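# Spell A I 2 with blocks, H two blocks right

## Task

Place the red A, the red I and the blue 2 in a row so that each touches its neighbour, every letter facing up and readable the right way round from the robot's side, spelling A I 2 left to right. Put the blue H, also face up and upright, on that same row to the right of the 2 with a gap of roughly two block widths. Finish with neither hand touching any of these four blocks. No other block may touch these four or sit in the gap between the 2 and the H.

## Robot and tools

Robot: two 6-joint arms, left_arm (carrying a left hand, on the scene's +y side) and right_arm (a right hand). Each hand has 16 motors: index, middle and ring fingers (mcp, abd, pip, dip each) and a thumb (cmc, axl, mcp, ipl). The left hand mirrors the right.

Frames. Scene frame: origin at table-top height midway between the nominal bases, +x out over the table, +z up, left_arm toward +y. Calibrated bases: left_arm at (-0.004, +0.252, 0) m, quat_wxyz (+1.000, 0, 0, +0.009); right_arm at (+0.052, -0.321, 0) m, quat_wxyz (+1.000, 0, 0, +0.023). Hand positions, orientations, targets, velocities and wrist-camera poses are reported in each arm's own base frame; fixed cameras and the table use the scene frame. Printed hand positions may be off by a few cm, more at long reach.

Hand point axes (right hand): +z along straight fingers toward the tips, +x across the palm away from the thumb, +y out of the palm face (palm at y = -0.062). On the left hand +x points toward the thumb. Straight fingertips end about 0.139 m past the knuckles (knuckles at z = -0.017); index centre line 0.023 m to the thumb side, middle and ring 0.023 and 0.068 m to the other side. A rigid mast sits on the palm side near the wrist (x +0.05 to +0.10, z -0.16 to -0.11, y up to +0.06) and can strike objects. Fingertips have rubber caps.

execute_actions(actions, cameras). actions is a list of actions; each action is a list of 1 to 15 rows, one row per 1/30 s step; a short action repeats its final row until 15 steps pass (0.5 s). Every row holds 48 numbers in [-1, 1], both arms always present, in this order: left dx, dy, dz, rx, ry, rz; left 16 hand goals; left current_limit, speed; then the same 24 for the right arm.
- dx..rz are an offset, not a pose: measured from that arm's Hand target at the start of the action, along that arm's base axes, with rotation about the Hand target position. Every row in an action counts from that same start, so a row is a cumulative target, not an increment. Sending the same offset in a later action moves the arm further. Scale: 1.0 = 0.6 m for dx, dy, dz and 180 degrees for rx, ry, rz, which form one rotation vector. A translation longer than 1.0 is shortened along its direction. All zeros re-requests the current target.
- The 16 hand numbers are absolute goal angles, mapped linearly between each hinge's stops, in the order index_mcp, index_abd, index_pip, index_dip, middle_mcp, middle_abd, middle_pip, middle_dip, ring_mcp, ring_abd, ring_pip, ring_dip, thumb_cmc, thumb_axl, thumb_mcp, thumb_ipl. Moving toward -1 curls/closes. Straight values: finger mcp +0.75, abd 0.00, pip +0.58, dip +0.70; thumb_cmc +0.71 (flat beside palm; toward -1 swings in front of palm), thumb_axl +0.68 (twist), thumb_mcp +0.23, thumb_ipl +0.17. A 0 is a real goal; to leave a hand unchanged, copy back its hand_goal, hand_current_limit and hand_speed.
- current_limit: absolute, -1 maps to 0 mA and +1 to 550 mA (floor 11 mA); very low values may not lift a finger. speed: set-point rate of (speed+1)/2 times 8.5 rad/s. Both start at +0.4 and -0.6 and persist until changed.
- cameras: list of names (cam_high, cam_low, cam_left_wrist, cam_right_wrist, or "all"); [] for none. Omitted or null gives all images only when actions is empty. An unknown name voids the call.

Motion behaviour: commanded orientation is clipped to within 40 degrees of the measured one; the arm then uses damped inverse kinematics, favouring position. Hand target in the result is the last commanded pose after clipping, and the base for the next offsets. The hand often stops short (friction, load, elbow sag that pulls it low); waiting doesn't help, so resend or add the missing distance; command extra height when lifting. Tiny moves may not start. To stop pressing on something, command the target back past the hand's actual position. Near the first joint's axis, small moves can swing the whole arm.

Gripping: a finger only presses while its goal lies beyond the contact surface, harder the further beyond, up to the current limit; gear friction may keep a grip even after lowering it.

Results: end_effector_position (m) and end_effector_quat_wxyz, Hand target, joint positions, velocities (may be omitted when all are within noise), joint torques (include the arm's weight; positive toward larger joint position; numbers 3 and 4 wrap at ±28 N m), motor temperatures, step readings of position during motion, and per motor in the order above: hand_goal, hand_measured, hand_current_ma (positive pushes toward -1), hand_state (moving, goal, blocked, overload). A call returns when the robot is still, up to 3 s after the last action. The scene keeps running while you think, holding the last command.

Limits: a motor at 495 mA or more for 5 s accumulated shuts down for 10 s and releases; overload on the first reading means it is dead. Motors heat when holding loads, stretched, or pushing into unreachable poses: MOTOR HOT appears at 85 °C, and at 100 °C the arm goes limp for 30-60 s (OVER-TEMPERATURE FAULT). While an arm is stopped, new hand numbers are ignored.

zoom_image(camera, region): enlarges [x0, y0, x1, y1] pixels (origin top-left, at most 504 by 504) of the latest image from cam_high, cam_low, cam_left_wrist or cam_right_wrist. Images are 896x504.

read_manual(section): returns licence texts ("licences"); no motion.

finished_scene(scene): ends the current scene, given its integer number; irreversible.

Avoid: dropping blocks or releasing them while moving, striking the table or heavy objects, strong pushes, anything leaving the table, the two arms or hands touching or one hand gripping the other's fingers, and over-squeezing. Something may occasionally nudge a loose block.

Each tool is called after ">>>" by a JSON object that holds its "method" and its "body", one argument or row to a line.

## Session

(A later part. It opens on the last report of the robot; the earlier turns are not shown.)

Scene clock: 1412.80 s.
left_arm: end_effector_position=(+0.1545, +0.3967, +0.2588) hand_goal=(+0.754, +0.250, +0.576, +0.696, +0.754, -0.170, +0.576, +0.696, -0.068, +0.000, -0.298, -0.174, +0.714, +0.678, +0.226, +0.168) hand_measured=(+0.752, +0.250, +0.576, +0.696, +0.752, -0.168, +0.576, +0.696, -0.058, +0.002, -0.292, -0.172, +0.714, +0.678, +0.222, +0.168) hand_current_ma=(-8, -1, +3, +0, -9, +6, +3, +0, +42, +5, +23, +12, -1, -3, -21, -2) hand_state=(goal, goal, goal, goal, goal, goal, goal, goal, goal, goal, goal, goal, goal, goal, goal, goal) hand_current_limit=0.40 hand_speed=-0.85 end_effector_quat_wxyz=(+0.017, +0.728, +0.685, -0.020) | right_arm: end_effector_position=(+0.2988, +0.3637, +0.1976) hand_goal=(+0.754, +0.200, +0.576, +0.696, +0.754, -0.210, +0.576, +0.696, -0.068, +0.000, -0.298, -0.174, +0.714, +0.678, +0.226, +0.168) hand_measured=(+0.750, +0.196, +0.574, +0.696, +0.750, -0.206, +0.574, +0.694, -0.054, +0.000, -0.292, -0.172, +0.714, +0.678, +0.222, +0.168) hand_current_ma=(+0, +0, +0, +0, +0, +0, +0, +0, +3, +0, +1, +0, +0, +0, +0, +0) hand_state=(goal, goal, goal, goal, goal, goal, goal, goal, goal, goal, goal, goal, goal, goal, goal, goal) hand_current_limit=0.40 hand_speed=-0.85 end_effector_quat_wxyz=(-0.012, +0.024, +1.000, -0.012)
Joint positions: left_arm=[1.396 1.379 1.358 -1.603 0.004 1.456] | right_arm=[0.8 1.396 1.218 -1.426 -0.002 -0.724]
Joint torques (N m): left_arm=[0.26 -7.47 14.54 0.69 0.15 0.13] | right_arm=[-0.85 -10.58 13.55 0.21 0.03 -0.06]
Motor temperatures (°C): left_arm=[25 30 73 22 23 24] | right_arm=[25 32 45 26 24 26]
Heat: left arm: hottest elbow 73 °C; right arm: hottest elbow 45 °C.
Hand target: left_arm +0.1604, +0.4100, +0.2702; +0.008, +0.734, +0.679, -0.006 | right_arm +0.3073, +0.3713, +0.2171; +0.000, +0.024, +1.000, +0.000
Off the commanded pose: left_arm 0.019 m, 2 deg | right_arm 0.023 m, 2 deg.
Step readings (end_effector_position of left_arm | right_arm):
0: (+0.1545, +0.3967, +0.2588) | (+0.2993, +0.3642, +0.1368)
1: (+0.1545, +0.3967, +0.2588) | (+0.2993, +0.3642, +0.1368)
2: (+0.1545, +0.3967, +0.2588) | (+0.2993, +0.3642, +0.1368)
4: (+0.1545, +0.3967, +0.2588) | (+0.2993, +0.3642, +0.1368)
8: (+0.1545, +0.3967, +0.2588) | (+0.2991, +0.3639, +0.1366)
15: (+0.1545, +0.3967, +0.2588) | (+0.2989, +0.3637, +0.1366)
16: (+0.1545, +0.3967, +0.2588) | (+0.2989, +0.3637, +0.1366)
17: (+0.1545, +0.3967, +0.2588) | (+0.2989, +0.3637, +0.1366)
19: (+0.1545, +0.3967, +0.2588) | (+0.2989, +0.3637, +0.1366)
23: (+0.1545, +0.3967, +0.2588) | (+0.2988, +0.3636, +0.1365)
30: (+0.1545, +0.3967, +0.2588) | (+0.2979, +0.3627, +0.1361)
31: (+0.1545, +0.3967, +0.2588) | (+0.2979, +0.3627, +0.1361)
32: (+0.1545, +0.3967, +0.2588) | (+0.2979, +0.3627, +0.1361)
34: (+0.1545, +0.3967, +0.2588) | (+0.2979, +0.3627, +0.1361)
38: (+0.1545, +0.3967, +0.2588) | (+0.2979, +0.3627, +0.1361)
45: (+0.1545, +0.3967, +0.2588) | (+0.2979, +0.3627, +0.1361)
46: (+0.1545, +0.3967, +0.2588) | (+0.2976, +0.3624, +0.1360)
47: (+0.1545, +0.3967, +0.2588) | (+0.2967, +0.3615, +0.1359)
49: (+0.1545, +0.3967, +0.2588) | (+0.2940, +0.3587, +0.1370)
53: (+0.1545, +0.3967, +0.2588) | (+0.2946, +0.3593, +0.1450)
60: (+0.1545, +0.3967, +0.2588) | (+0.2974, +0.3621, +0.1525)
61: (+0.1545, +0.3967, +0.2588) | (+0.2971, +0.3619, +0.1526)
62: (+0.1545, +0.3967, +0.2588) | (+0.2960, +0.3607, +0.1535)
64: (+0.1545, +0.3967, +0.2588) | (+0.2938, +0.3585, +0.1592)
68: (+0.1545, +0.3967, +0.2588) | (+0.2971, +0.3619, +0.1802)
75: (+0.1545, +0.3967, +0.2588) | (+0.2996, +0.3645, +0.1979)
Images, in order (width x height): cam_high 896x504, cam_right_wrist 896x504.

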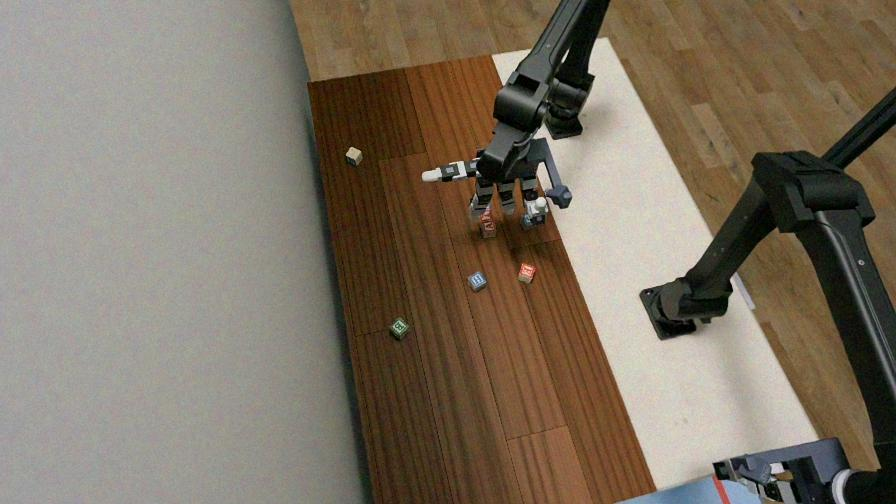

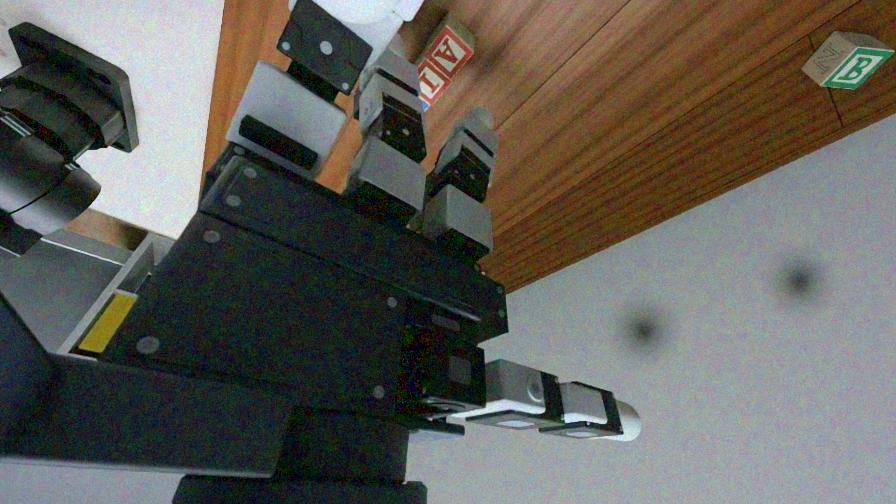

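>>> {"method": "execute_actions", "body": {
  "actions": [
    [[0,0,0,0,0,0,0.754,0.25,0.576,0.696,0.754,-0.17,0.576,0.696,-0.068,0,-0.299,-0.174,0.714,0.678,0.226,0.168,0.4,-0.85,0.05,0.028,0,0,0,-0.097,0.754,0.2,0.576,0.696,0.754,-0.21,0.576,0.696,-0.068,0,-0.299,-0.174,0.714,0.678,0.226,0.168,0.4,-0.85]],
    [[0,0,0,0,0,0,0.754,0.25,0.576,0.696,0.754,-0.17,0.576,0.696,-0.068,0,-0.299,-0.174,0.714,0.678,0.226,0.168,0.4,-0.85,0.05,0.028,0,0,0,-0.097,0.754,0.2,0.576,0.696,0.754,-0.21,0.576,0.696,-0.068,0,-0.299,-0.174,0.714,0.678,0.226,0.168,0.4,-0.85]],
    [[0,0,0,0,0,0,0.754,0.25,0.576,0.696,0.754,-0.17,0.576,0.696,-0.068,0,-0.299,-0.174,0.714,0.678,0.226,0.168,0.4,-0.85,0.05,0.028,0,0,0,-0.097,0.754,0.2,0.576,0.696,0.754,-0.21,0.576,0.696,-0.068,0,-0.299,-0.174,0.714,0.678,0.226,0.168,0.4,-0.85]],
    [[0,0,0,0,0,0,0.754,0.25,0.576,0.696,0.754,-0.17,0.576,0.696,-0.068,0,-0.299,-0.174,0.714,0.678,0.226,0.168,0.4,-0.85,0.05,0.028,0,0,0,-0.098,0.754,0.2,0.576,0.696,0.754,-0.21,0.576,0.696,-0.068,0,-0.299,-0.174,0.714,0.678,0.226,0.168,0.4,-0.85]]
  ],
  "cameras": ["cam_right_wrist", "cam_high"]
}}

>>> {"method": "zoom_image", "body": {
  "camera": "cam_right_wrist",
  "region": [300, 20, 540, 180]
}}

>>> {"method": "zoom_image", "body": {
  "camera": "cam_high",
  "region": [440, 180, 520, 260]
}}

Scene clock: 1451.50 s.
left_arm: end_effector_position=(+0.1545, +0.3967, +0.2588) hand_goal=(+0.754, +0.250, +0.576, +0.696, +0.754, -0.170, +0.576, +0.696, -0.068, +0.000, -0.298, -0.174, +0.714, +0.678, +0.226, +0.168) hand_measured=(+0.752, +0.250, +0.576, +0.696, +0.752, -0.168, +0.576, +0.696, -0.058, +0.002, -0.292, -0.172, +0.714, +0.678, +0.222, +0.168) hand_current_ma=(-8, -1, +3, +0, -9, +6, +3, +0, +42, +5, +23, +12, -1, -3, -21, -2) hand_state=(goal, goal, goal, goal, goal, goal, goal, goal, goal, goal, goal, goal, goal, goal, goal, goal) hand_current_limit=0.40 hand_speed=-0.85 end_effector_quat_wxyz=(+0.017, +0.728, +0.685, -0.020) | right_arm: end_effector_position=(+0.4226, +0.4249, +0.2132) hand_goal=(+0.754, +0.200, +0.576, +0.696, +0.754, -0.210, +0.576, +0.696, -0.068, +0.000, -0.298, -0.174, +0.714, +0.678, +0.226, +0.168) hand_measured=(+0.752, +0.196, +0.574, +0.696, +0.752, -0.206, +0.574, +0.694, -0.054, +0.000, -0.292, -0.172, +0.714, +0.678, +0.222, +0.168) hand_current_ma=(+0, +0, +0, +0, +0, +0, +0, +0, +3, +0, +1, +0, +0, +0, +0, +0) hand_state=(goal, goal, goal, goal, goal, goal, goal, goal, goal, goal, goal, goal, goal, goal, goal, goal) hand_current_limit=0.40 hand_speed=-0.85 end_effector_quat_wxyz=(-0.002, +0.591, +0.807, -0.002)
Joint positions: left_arm=[1.396 1.379 1.358 -1.603 0.004 1.456] | right_arm=[0.898 1.755 1.679 -1.499 -0.004 0.592]
Joint torques (N m): left_arm=[0.26 -7.82 14.67 0.7 0.16 0.15] | right_arm=[0.03 -14.21 14.12 0.12 0.31 0.07]
Motor temperatures (°C): left_arm=[25 30 73 22 23 24] | right_arm=[25 32 47 26 24 26]
Heat: left arm: hottest elbow 73 °C; right arm: hottest elbow 47 °C.
Hand target: left_arm +0.1604, +0.4100, +0.2702; +0.008, +0.734, +0.679, -0.006 | right_arm +0.4272, +0.4387, +0.2172; +0.000, +0.593, +0.805, +0.000
Off the commanded pose: left_arm 0.019 m, 2 deg | right_arm 0.015 m, 0 deg.
Step readings (end_effector_position of left_arm | right_arm):
0: (+0.1545, +0.3967, +0.2588) | (+0.2988, +0.3637, +0.1976)
1: (+0.1545, +0.3967, +0.2588) | (+0.2992, +0.3637, +0.1978)
2: (+0.1545, +0.3967, +0.2588) | (+0.3007, +0.3635, +0.1981)
4: (+0.1545, +0.3967, +0.2588) | (+0.3065, +0.3642, +0.2008)
8: (+0.1545, +0.3967, +0.2588) | (+0.3195, +0.3695, +0.2085)
15: (+0.1545, +0.3967, +0.2588) | (+0.3268, +0.3749, +0.2083)
16: (+0.1545, +0.3967, +0.2588) | (+0.3273, +0.3752, +0.2076)
17: (+0.1545, +0.3967, +0.2588) | (+0.3292, +0.3755, +0.2071)
19: (+0.1545, +0.3967, +0.2588) | (+0.3359, +0.3794, +0.2075)
23: (+0.1545, +0.3967, +0.2588) | (+0.3498, +0.3885, +0.2082)
30: (+0.1545, +0.3967, +0.2588) | (+0.3570, +0.3931, +0.2064)
31: (+0.1545, +0.3967, +0.2588) | (+0.3580, +0.3930, +0.2069)
32: (+0.1545, +0.3967, +0.2588) | (+0.3601, +0.3929, +0.2077)
34: (+0.1545, +0.3967, +0.2588) | (+0.3682, +0.3969, +0.2108)
38: (+0.1545, +0.3967, +0.2588) | (+0.3841, +0.4078, +0.2136)
45: (+0.1545, +0.3967, +0.2588) | (+0.3889, +0.4105, +0.2070)
46: (+0.1545, +0.3967, +0.2588) | (+0.3893, +0.4100, +0.2070)
47: (+0.1545, +0.3967, +0.2588) | (+0.3912, +0.4097, +0.2078)
49: (+0.1545, +0.3967, +0.2588) | (+0.3998, +0.4144, +0.2117)
53: (+0.1545, +0.3967, +0.2588) | (+0.4173, +0.4269, +0.2168)
60: (+0.1545, +0.3967, +0.2588) | (+0.4221, +0.4266, +0.2098)
Images, in order (width x height): cam_high 896x504, cam_right_wrist 896x504.

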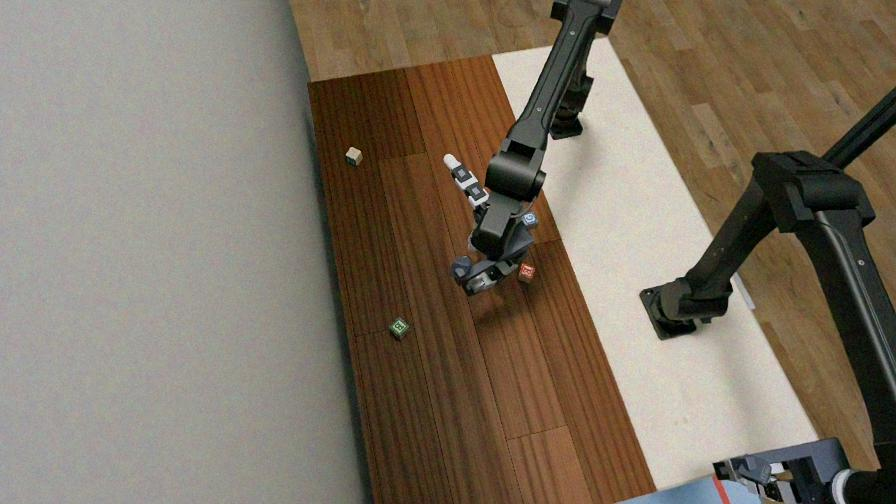

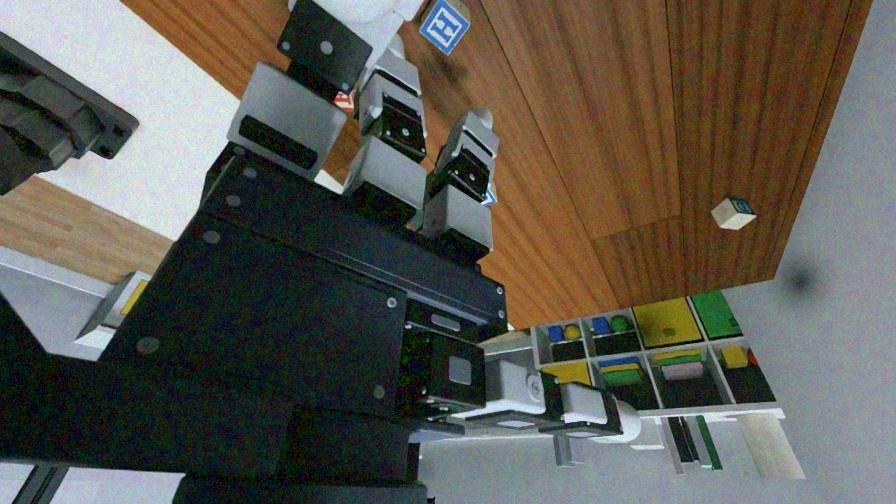

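Scaled by 2.100 from the camera's 896x504 image, which has a finer 1280x720 frame.

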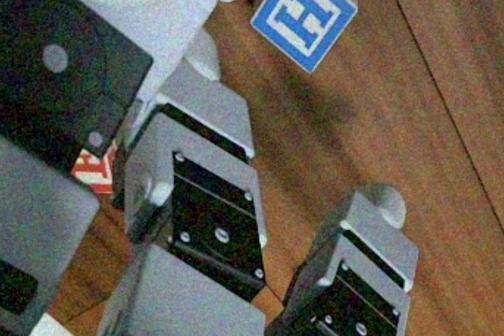

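Scaled by 6.300 from the camera's 896x504 image, which has a finer 1280x720 frame.

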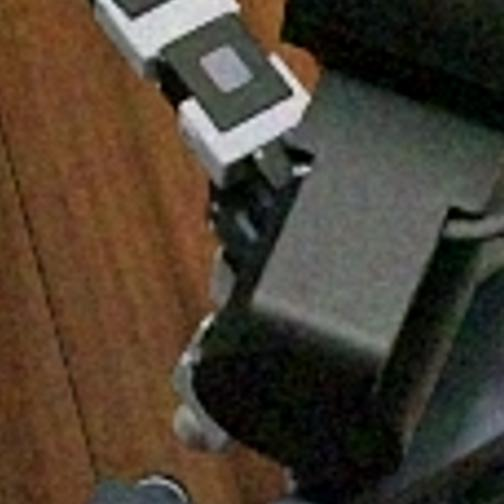

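>>> {"method": "zoom_image", "body": {
  "camera": "cam_right_wrist",
  "region": [380, 0, 540, 160]
}}

Scaled by 3.150 from the camera's 896x504 image, which has a finer 1280x720 frame.

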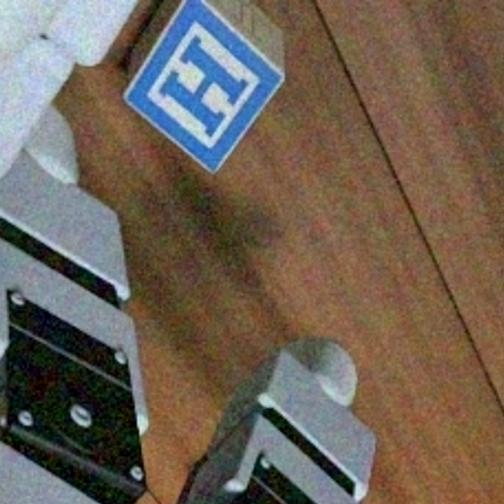

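>>> {"method": "execute_actions", "body": {
  "actions": [
    [[0,0,0,0,0,0,0.754,0.25,0.576,0.696,0.754,-0.17,0.576,0.696,-0.068,0,-0.299,-0.174,0.714,0.678,0.226,0.168,0.4,-0.85,0.017,0,-0.05,0,0,0,0.754,0.2,0.576,0.696,0.754,-0.21,0.576,0.696,-0.068,0,-0.299,-0.174,0.714,0.678,0.226,0.168,0.4,-0.85]],
    [[0,0,0,0,0,0,0.754,0.25,0.576,0.696,0.754,-0.17,0.576,0.696,-0.068,0,-0.299,-0.174,0.714,0.678,0.226,0.168,0.4,-0.85,0,0,-0.03,0,0,0,0.754,0.2,0.576,0.696,0.754,-0.21,0.576,0.696,-0.068,0,-0.299,-0.174,0.714,0.678,0.226,0.168,0.4,-0.85]]
  ],
  "cameras": ["cam_right_wrist"]
}}

>>> {"method": "zoom_image", "body": {
  "camera": "cam_right_wrist",
  "region": [380, 0, 540, 160]
}}

Scene clock: 1489.17 s.
left_arm: end_effector_position=(+0.1545, +0.3967, +0.2588) hand_goal=(+0.754, +0.250, +0.576, +0.696, +0.754, -0.170, +0.576, +0.696, -0.068, +0.000, -0.298, -0.174, +0.714, +0.678, +0.226, +0.168) hand_measured=(+0.752, +0.250, +0.576, +0.696, +0.752, -0.168, +0.576, +0.696, -0.058, +0.002, -0.292, -0.172, +0.714, +0.678, +0.222, +0.168) hand_current_ma=(-8, -1, +3, +0, -9, +6, +3, +0, +42, +5, +23, +12, -1, -3, -21, -2) hand_state=(goal, goal, goal, goal, goal, goal, goal, goal, goal, goal, goal, goal, goal, goal, goal, goal) hand_current_limit=0.40 hand_speed=-0.85 end_effector_quat_wxyz=(+0.017, +0.728, +0.685, -0.020) | right_arm: end_effector_position=(+0.4330, +0.4378, +0.1887) hand_goal=(+0.754, +0.200, +0.576, +0.696, +0.754, -0.210, +0.576, +0.696, -0.068, +0.000, -0.298, -0.174, +0.714, +0.678, +0.226, +0.168) hand_measured=(+0.752, +0.196, +0.574, +0.696, +0.752, -0.206, +0.574, +0.694, -0.054, +0.000, -0.292, -0.172, +0.714, +0.678, +0.222, +0.168) hand_current_ma=(+0, +0, +0, +0, +0, +0, +0, +0, +3, +0, +1, +0, +0, +0, +0, +0) hand_state=(goal, goal, goal, goal, goal, goal, goal, goal, goal, goal, goal, goal, goal, goal, goal, goal) hand_current_limit=0.40 hand_speed=-0.85 end_effector_quat_wxyz=(-0.001, +0.591, +0.807, +0.012)
Joint positions: left_arm=[1.396 1.379 1.358 -1.603 0.004 1.456] | right_arm=[0.898 1.788 1.655 -1.414 -0.004 0.592]
Joint torques (N m): left_arm=[0.15 -7.59 14.63 0.73 0.15 0.14] | right_arm=[-1.03 -14.56 9.54 1.1 0.31 -0.05]
Motor temperatures (°C): left_arm=[25 30 73 22 23 24] | right_arm=[25 34 50 26 24 26]
Heat: left arm: hottest elbow 73 °C; right arm: hottest elbow 50 °C.
Hand target: left_arm +0.1604, +0.4100, +0.2702; +0.008, +0.734, +0.679, -0.006 | right_arm +0.4374, +0.4387, +0.1690; +0.000, +0.593, +0.805, +0.000
Off the commanded pose: left_arm 0.019 m, 2 deg | right_arm 0.020 m, 1 deg.
Step readings (end_effector_position of left_arm | right_arm):
0: (+0.1545, +0.3967, +0.2588) | (+0.4226, +0.4249, +0.2132)
1: (+0.1545, +0.3967, +0.2588) | (+0.4227, +0.4249, +0.2129)
2: (+0.1545, +0.3967, +0.2588) | (+0.4227, +0.4250, +0.2127)
4: (+0.1545, +0.3967, +0.2588) | (+0.4244, +0.4270, +0.2120)
8: (+0.1545, +0.3967, +0.2588) | (+0.4284, +0.4321, +0.2065)
15: (+0.1545, +0.3967, +0.2588) | (+0.4303, +0.4344, +0.1985)
16: (+0.1545, +0.3967, +0.2588) | (+0.4303, +0.4345, +0.1985)
17: (+0.1545, +0.3967, +0.2588) | (+0.4308, +0.4351, +0.1986)
19: (+0.1545, +0.3967, +0.2588) | (+0.4327, +0.4374, +0.1982)
23: (+0.1545, +0.3967, +0.2588) | (+0.4330, +0.4378, +0.1930)
30: (+0.1545, +0.3967, +0.2588) | (+0.4329, +0.4376, +0.1887)
Images, in order (width x height): cam_right_wrist 896x504.

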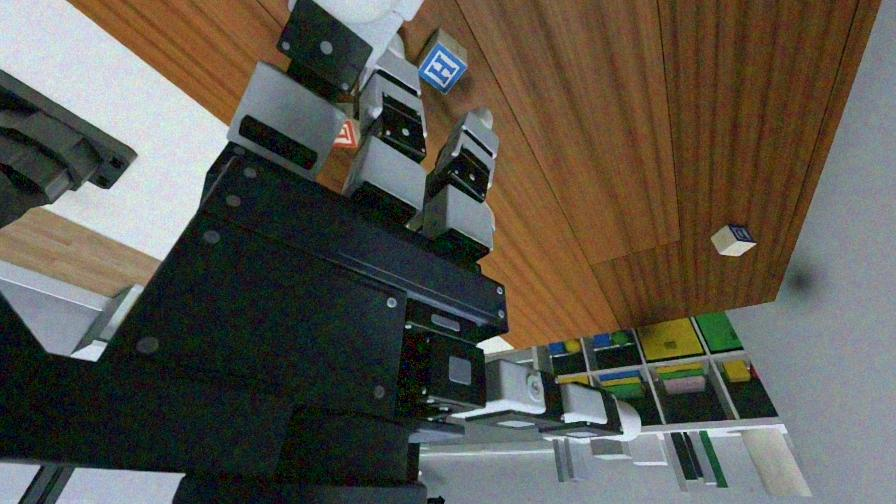

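Scaled by 3.150 from the camera's 896x504 image, which has a finer 1280x720 frame.

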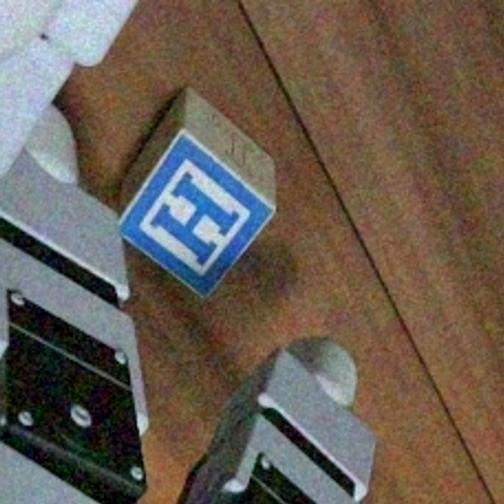

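>>> {"method": "execute_actions", "body": {
  "actions": [
    [[0,0,0,0,0,0,0.754,0.25,0.576,0.696,0.754,-0.17,0.576,0.696,-0.068,0,-0.299,-0.174,0.714,0.678,0.226,0.168,0.4,-0.85,0,-0.008,-0.04,0,0,0,0.754,0.2,0.576,0.696,0.754,-0.21,0.576,0.696,-0.068,0,-0.299,-0.174,0.714,0.678,0.226,0.168,0.4,-0.85]]
  ],
  "cameras": ["cam_right_wrist"]
}}

>>> {"method": "zoom_image", "body": {
  "camera": "cam_right_wrist",
  "region": [380, 0, 540, 160]
}}

Scene clock: 1509.60 s.
left_arm: end_effector_position=(+0.1545, +0.3967, +0.2588) hand_goal=(+0.754, +0.250, +0.576, +0.696, +0.754, -0.170, +0.576, +0.696, -0.068, +0.000, -0.298, -0.174, +0.714, +0.678, +0.226, +0.168) hand_measured=(+0.752, +0.250, +0.576, +0.696, +0.752, -0.168, +0.576, +0.696, -0.058, +0.002, -0.292, -0.172, +0.714, +0.678, +0.222, +0.168) hand_current_ma=(-8, -1, +3, +0, -9, +6, +3, +0, +42, +5, +23, +12, -1, -3, -21, -2) hand_state=(goal, goal, goal, goal, goal, goal, goal, goal, goal, goal, goal, goal, goal, goal, goal, goal) hand_current_limit=0.40 hand_speed=-0.85 end_effector_quat_wxyz=(+0.017, +0.728, +0.685, -0.020) | right_arm: end_effector_position=(+0.4307, +0.4349, +0.1609) hand_goal=(+0.754, +0.200, +0.576, +0.696, +0.754, -0.210, +0.576, +0.696, -0.068, +0.000, -0.298, -0.174, +0.714, +0.678, +0.226, +0.168) hand_measured=(+0.752, +0.196, +0.574, +0.696, +0.752, -0.206, +0.574, +0.694, -0.054, +0.000, -0.292, -0.172, +0.714, +0.678, +0.222, +0.168) hand_current_ma=(+0, +0, +0, +0, +0, +0, +0, +0, +3, +0, +1, +0, +0, +0, +0, +0) hand_state=(goal, goal, goal, goal, goal, goal, goal, goal, goal, goal, goal, goal, goal, goal, goal, goal) hand_current_limit=0.40 hand_speed=-0.85 end_effector_quat_wxyz=(-0.002, +0.591, +0.807, +0.009)
Joint positions: left_arm=[1.396 1.379 1.358 -1.603 0.004 1.456] | right_arm=[0.898 1.795 1.593 -1.351 -0.004 0.592]
Joint torques (N m): left_arm=[0.26 -7.82 14.57 0.72 0.14 0.13] | right_arm=[-1.38 -14.92 9.69 1.09 0.3 -0.1]
Motor temperatures (°C): left_arm=[25 30 73 22 23 24] | right_arm=[25 34 48 26 24 26]
Heat: left arm: hottest elbow 73 °C; right arm: hottest elbow 48 °C.
Hand target: left_arm +0.1604, +0.4100, +0.2702; +0.008, +0.734, +0.679, -0.006 | right_arm +0.4374, +0.4338, +0.1451; +0.000, +0.593, +0.805, +0.000
Off the commanded pose: left_arm 0.019 m, 2 deg | right_arm 0.017 m, 1 deg.
Step readings (end_effector_position of left_arm | right_arm):
0: (+0.1545, +0.3967, +0.2588) | (+0.4330, +0.4378, +0.1887)
1: (+0.1545, +0.3967, +0.2588) | (+0.4330, +0.4378, +0.1884)
2: (+0.1545, +0.3967, +0.2588) | (+0.4333, +0.4382, +0.1872)
4: (+0.1545, +0.3967, +0.2588) | (+0.4337, +0.4386, +0.1816)
8: (+0.1545, +0.3967, +0.2588) | (+0.4301, +0.4342, +0.1664)
15: (+0.1545, +0.3967, +0.2588) | (+0.4306, +0.4348, +0.1609)
Images, in order (width x height): cam_right_wrist 896x504.

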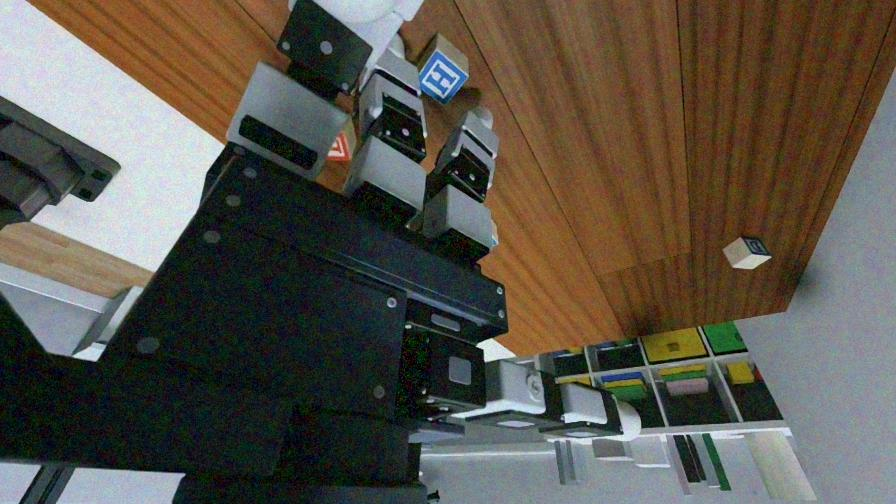

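Scaled by 3.150 from the camera's 896x504 image, which has a finer 1280x720 frame.

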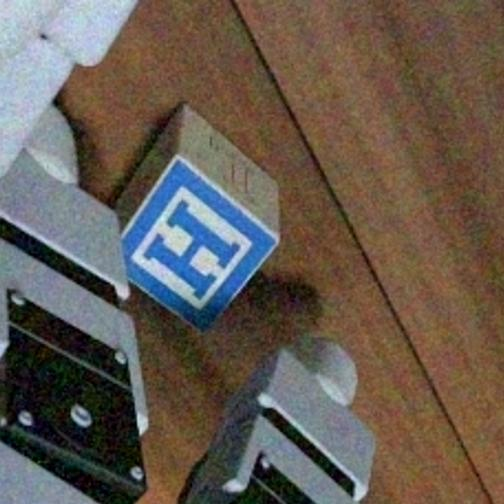

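>>> {"method": "execute_actions", "body": {
  "actions": [
    [[0,0,0,0,0,0,0.754,0.25,0.576,0.696,0.754,-0.17,0.576,0.696,-0.068,0,-0.299,-0.174,0.714,0.678,0.226,0.168,0.4,-0.85,0.009,0,-0.028,0,0,0,0.754,0.2,0.576,0.696,0.754,-0.21,0.576,0.696,-0.068,0,-0.299,-0.174,0.714,0.678,0.226,0.168,0.4,-0.85]]
  ],
  "cameras": ["cam_right_wrist"]
}}

>>> {"method": "zoom_image", "body": {
  "camera": "cam_right_wrist",
  "region": [380, 0, 540, 160]
}}

Scene clock: 1530.17 s.
left_arm: end_effector_position=(+0.1545, +0.3967, +0.2588) hand_goal=(+0.754, +0.250, +0.576, +0.696, +0.754, -0.170, +0.576, +0.696, -0.068, +0.000, -0.298, -0.174, +0.714, +0.678, +0.226, +0.168) hand_measured=(+0.752, +0.250, +0.576, +0.696, +0.752, -0.168, +0.576, +0.696, -0.058, +0.002, -0.292, -0.172, +0.714, +0.678, +0.222, +0.168) hand_current_ma=(-8, -1, +3, +0, -9, +6, +3, +0, +42, +5, +23, +12, -1, -3, -21, -2) hand_state=(goal, goal, goal, goal, goal, goal, goal, goal, goal, goal, goal, goal, goal, goal, goal, goal) hand_current_limit=0.40 hand_speed=-0.85 end_effector_quat_wxyz=(+0.017, +0.728, +0.685, -0.020) | right_arm: end_effector_position=(+0.4353, +0.4365, +0.1471) hand_goal=(+0.754, +0.200, +0.576, +0.696, +0.754, -0.210, +0.576, +0.696, -0.068, +0.000, -0.298, -0.174, +0.714, +0.678, +0.226, +0.168) hand_measured=(+0.752, +0.196, +0.574, +0.696, +0.752, -0.206, +0.574, +0.694, -0.054, +0.000, -0.292, -0.172, +0.714, +0.678, +0.222, +0.168) hand_current_ma=(+0, +0, +0, +0, +0, +0, +0, +0, +3, +0, +1, +0, +0, +0, +0, +0) hand_state=(goal, goal, goal, goal, goal, goal, goal, goal, goal, goal, goal, goal, goal, goal, goal, goal) hand_current_limit=0.40 hand_speed=-0.85 end_effector_quat_wxyz=(-0.001, +0.593, +0.805, +0.011)
Joint positions: left_arm=[1.396 1.379 1.358 -1.603 0.004 1.456] | right_arm=[0.894 1.811 1.578 -1.315 -0.004 0.592]
Joint torques (N m): left_arm=[0.21 -7.53 14.63 0.66 0.14 0.14] | right_arm=[-1.61 -14.86 9.42 1.09 0.3 -0.16]
Motor temperatures (°C): left_arm=[25 30 73 22 23 24] | right_arm=[25 33 47 26 24 26]
Heat: left arm: hottest elbow 73 °C; right arm: hottest elbow 47 °C.
Hand target: left_arm +0.1604, +0.4100, +0.2702; +0.008, +0.734, +0.679, -0.006 | right_arm +0.4429, +0.4337, +0.1284; +0.000, +0.593, +0.805, +0.000
Off the commanded pose: left_arm 0.019 m, 2 deg | right_arm 0.020 m, 1 deg.
Step readings (end_effector_position of left_arm | right_arm):
0: (+0.1545, +0.3967, +0.2588) | (+0.4307, +0.4349, +0.1609)
1: (+0.1545, +0.3967, +0.2588) | (+0.4309, +0.4351, +0.1609)
2: (+0.1545, +0.3967, +0.2588) | (+0.4312, +0.4355, +0.1608)
4: (+0.1545, +0.3967, +0.2588) | (+0.4326, +0.4369, +0.1599)
8: (+0.1545, +0.3967, +0.2588) | (+0.4340, +0.4375, +0.1547)
15: (+0.1545, +0.3967, +0.2588) | (+0.4353, +0.4365, +0.1471)
Images, in order (width x height): cam_right_wrist 896x504.

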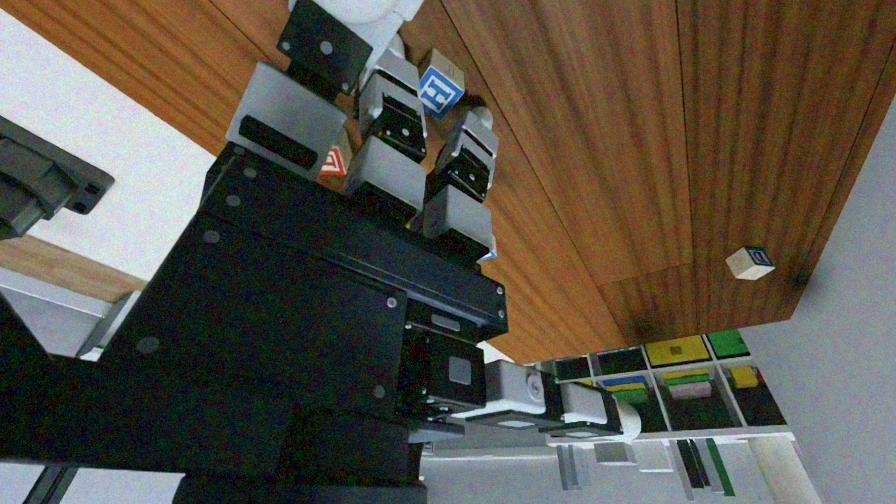

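Scaled by 3.150 from the camera's 896x504 image, which has a finer 1280x720 frame.

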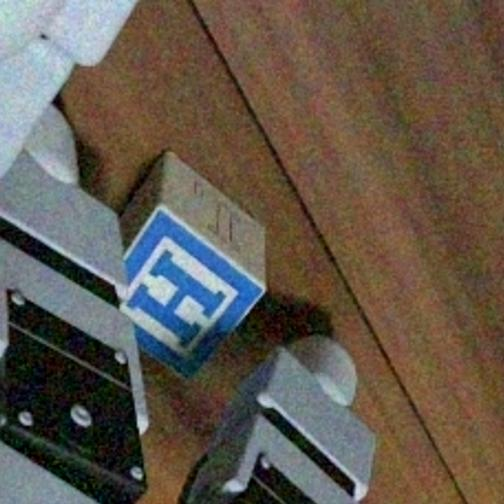

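>>> {"method": "execute_actions", "body": {
  "actions": [
    [[0,0,0,0,0,0,0.754,0.25,0.576,0.696,0.754,-0.17,0.576,0.696,-0.068,0,-0.299,-0.174,0.714,0.678,0.226,0.168,0.4,-0.85,0.001,-0.001,-0.012,0,0,0,0.754,0.2,0.576,0.696,0.754,-0.21,0.576,0.696,-0.068,0,-0.299,-0.174,0.714,0.678,0.226,0.168,0.4,-0.85]],
    [[0,0,0,0,0,0,0.754,0.25,0.576,0.696,0.754,-0.17,0.576,0.696,-0.068,0,-0.299,-0.174,0.714,0.678,0.226,0.168,0.4,-0.85,0,0,0,0,0,0,0.754,0.06,0.576,0.696,0.754,-0.06,0.576,0.696,-0.068,0,-0.299,-0.174,0.714,0.678,0.226,0.168,0.4,-0.85]],
    [[0,0,0,0,0,0,0.754,0.25,0.576,0.696,0.754,-0.17,0.576,0.696,-0.068,0,-0.299,-0.174,0.714,0.678,0.226,0.168,0.4,-0.85,0,0,0,0,0,0,0.754,-0.2,0.576,0.696,0.754,0.2,0.576,0.696,-0.068,0,-0.299,-0.174,0.714,0.678,0.226,0.168,0.4,-0.85]],
    [[0,0,0,0,0,0,0.754,0.25,0.576,0.696,0.754,-0.17,0.576,0.696,-0.068,0,-0.299,-0.174,0.714,0.678,0.226,0.168,0.4,-0.85,0,0,0,0,0,0,0.754,-0.2,0.576,0.696,0.754,0.2,0.576,0.696,-0.068,0,-0.299,-0.174,0.714,0.678,0.226,0.168,0.4,-0.85]]
  ],
  "cameras": ["cam_right_wrist"]
}}

>>> {"method": "zoom_image", "body": {
  "camera": "cam_right_wrist",
  "region": [380, 0, 540, 160]
}}

Scene clock: 1555.00 s.
left_arm: end_effector_position=(+0.1545, +0.3967, +0.2588) hand_goal=(+0.754, +0.250, +0.576, +0.696, +0.754, -0.170, +0.576, +0.696, -0.068, +0.000, -0.298, -0.174, +0.714, +0.678, +0.226, +0.168) hand_measured=(+0.752, +0.250, +0.576, +0.696, +0.752, -0.168, +0.576, +0.696, -0.058, +0.002, -0.292, -0.172, +0.714, +0.678, +0.222, +0.168) hand_current_ma=(-8, -1, +3, +0, -9, +6, +3, +0, +42, +5, +23, +12, -1, -3, -21, -2) hand_state=(goal, goal, goal, goal, goal, goal, goal, goal, goal, goal, goal, goal, goal, goal, goal, goal) hand_current_limit=0.40 hand_speed=-0.85 end_effector_quat_wxyz=(+0.017, +0.728, +0.685, -0.020) | right_arm: end_effector_position=(+0.4362, +0.4365, +0.1422) hand_goal=(+0.754, -0.200, +0.576, +0.696, +0.754, +0.200, +0.576, +0.696, -0.068, +0.000, -0.298, -0.174, +0.714, +0.678, +0.226, +0.168) hand_measured=(+0.752, +0.012, +0.574, +0.696, +0.752, -0.024, +0.574, +0.694, -0.054, +0.000, -0.292, -0.172, +0.714, +0.678, +0.222, +0.168) hand_current_ma=(+0, +385, +0, +0, +0, -385, +0, +0, +3, +0, +1, +0, +0, +0, +0, +0) hand_state=(goal, blocked, goal, goal, goal, blocked, goal, goal, goal, goal, goal, goal, goal, goal, goal, goal) hand_current_limit=0.40 hand_speed=-0.85 end_effector_quat_wxyz=(-0.001, +0.593, +0.805, +0.013)
Joint positions: left_arm=[1.396 1.379 1.358 -1.603 0.004 1.456] | right_arm=[0.893 1.814 1.567 -1.297 -0.004 0.592]
Joint torques (N m): left_arm=[0.21 -7.59 14.64 0.76 0.16 0.12] | right_arm=[-1.73 -14.62 9.24 1.11 0.28 -0.17]
Motor temperatures (°C): left_arm=[25 30 73 22 23 24] | right_arm=[25 34 46 26 24 26]
Heat: left arm: hottest elbow 73 °C; right arm: hottest elbow 46 °C.
Hand target: left_arm +0.1604, +0.4100, +0.2702; +0.008, +0.734, +0.679, -0.006 | right_arm +0.4434, +0.4331, +0.1211; +0.000, +0.593, +0.805, +0.000
Off the commanded pose: left_arm 0.019 m, 2 deg | right_arm 0.023 m, 2 deg.
Step readings (end_effector_position of left_arm | right_arm):
0: (+0.1545, +0.3967, +0.2588) | (+0.4353, +0.4365, +0.1471)
1: (+0.1545, +0.3967, +0.2588) | (+0.4354, +0.4366, +0.1471)
2: (+0.1545, +0.3967, +0.2588) | (+0.4355, +0.4368, +0.1471)
4: (+0.1545, +0.3967, +0.2588) | (+0.4362, +0.4372, +0.1465)
8: (+0.1545, +0.3967, +0.2588) | (+0.4362, +0.4365, +0.1440)
15: (+0.1545, +0.3967, +0.2588) | (+0.4362, +0.4365, +0.1422)
16: (+0.1545, +0.3967, +0.2588) | (+0.4362, +0.4365, +0.1422)
17: (+0.1545, +0.3967, +0.2588) | (+0.4362, +0.4365, +0.1422)
19: (+0.1545, +0.3967, +0.2588) | (+0.4362, +0.4365, +0.1422)
23: (+0.1545, +0.3967, +0.2588) | (+0.4362, +0.4365, +0.1422)
30: (+0.1545, +0.3967, +0.2588) | (+0.4362, +0.4365, +0.1422)
31: (+0.1545, +0.3967, +0.2588) | (+0.4362, +0.4365, +0.1422)
32: (+0.1545, +0.3967, +0.2588) | (+0.4362, +0.4365, +0.1422)
34: (+0.1545, +0.3967, +0.2588) | (+0.4362, +0.4365, +0.1422)
38: (+0.1545, +0.3967, +0.2588) | (+0.4362, +0.4365, +0.1422)
45: (+0.1545, +0.3967, +0.2588) | (+0.4362, +0.4365, +0.1422)
46: (+0.1545, +0.3967, +0.2588) | (+0.4362, +0.4365, +0.1422)
47: (+0.1545, +0.3967, +0.2588) | (+0.4362, +0.4365, +0.1422)
49: (+0.1545, +0.3967, +0.2588) | (+0.4362, +0.4365, +0.1422)
53: (+0.1545, +0.3967, +0.2588) | (+0.4362, +0.4365, +0.1422)
60: (+0.1545, +0.3967, +0.2588) | (+0.4362, +0.4365, +0.1422)
Images, in order (width x height): cam_right_wrist 896x504.

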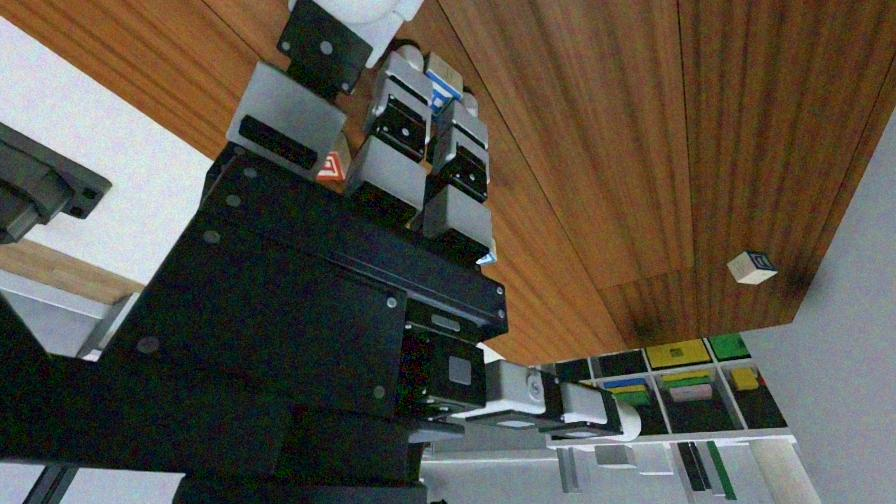

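Scaled by 3.150 from the camera's 896x504 image, which has a finer 1280x720 frame.

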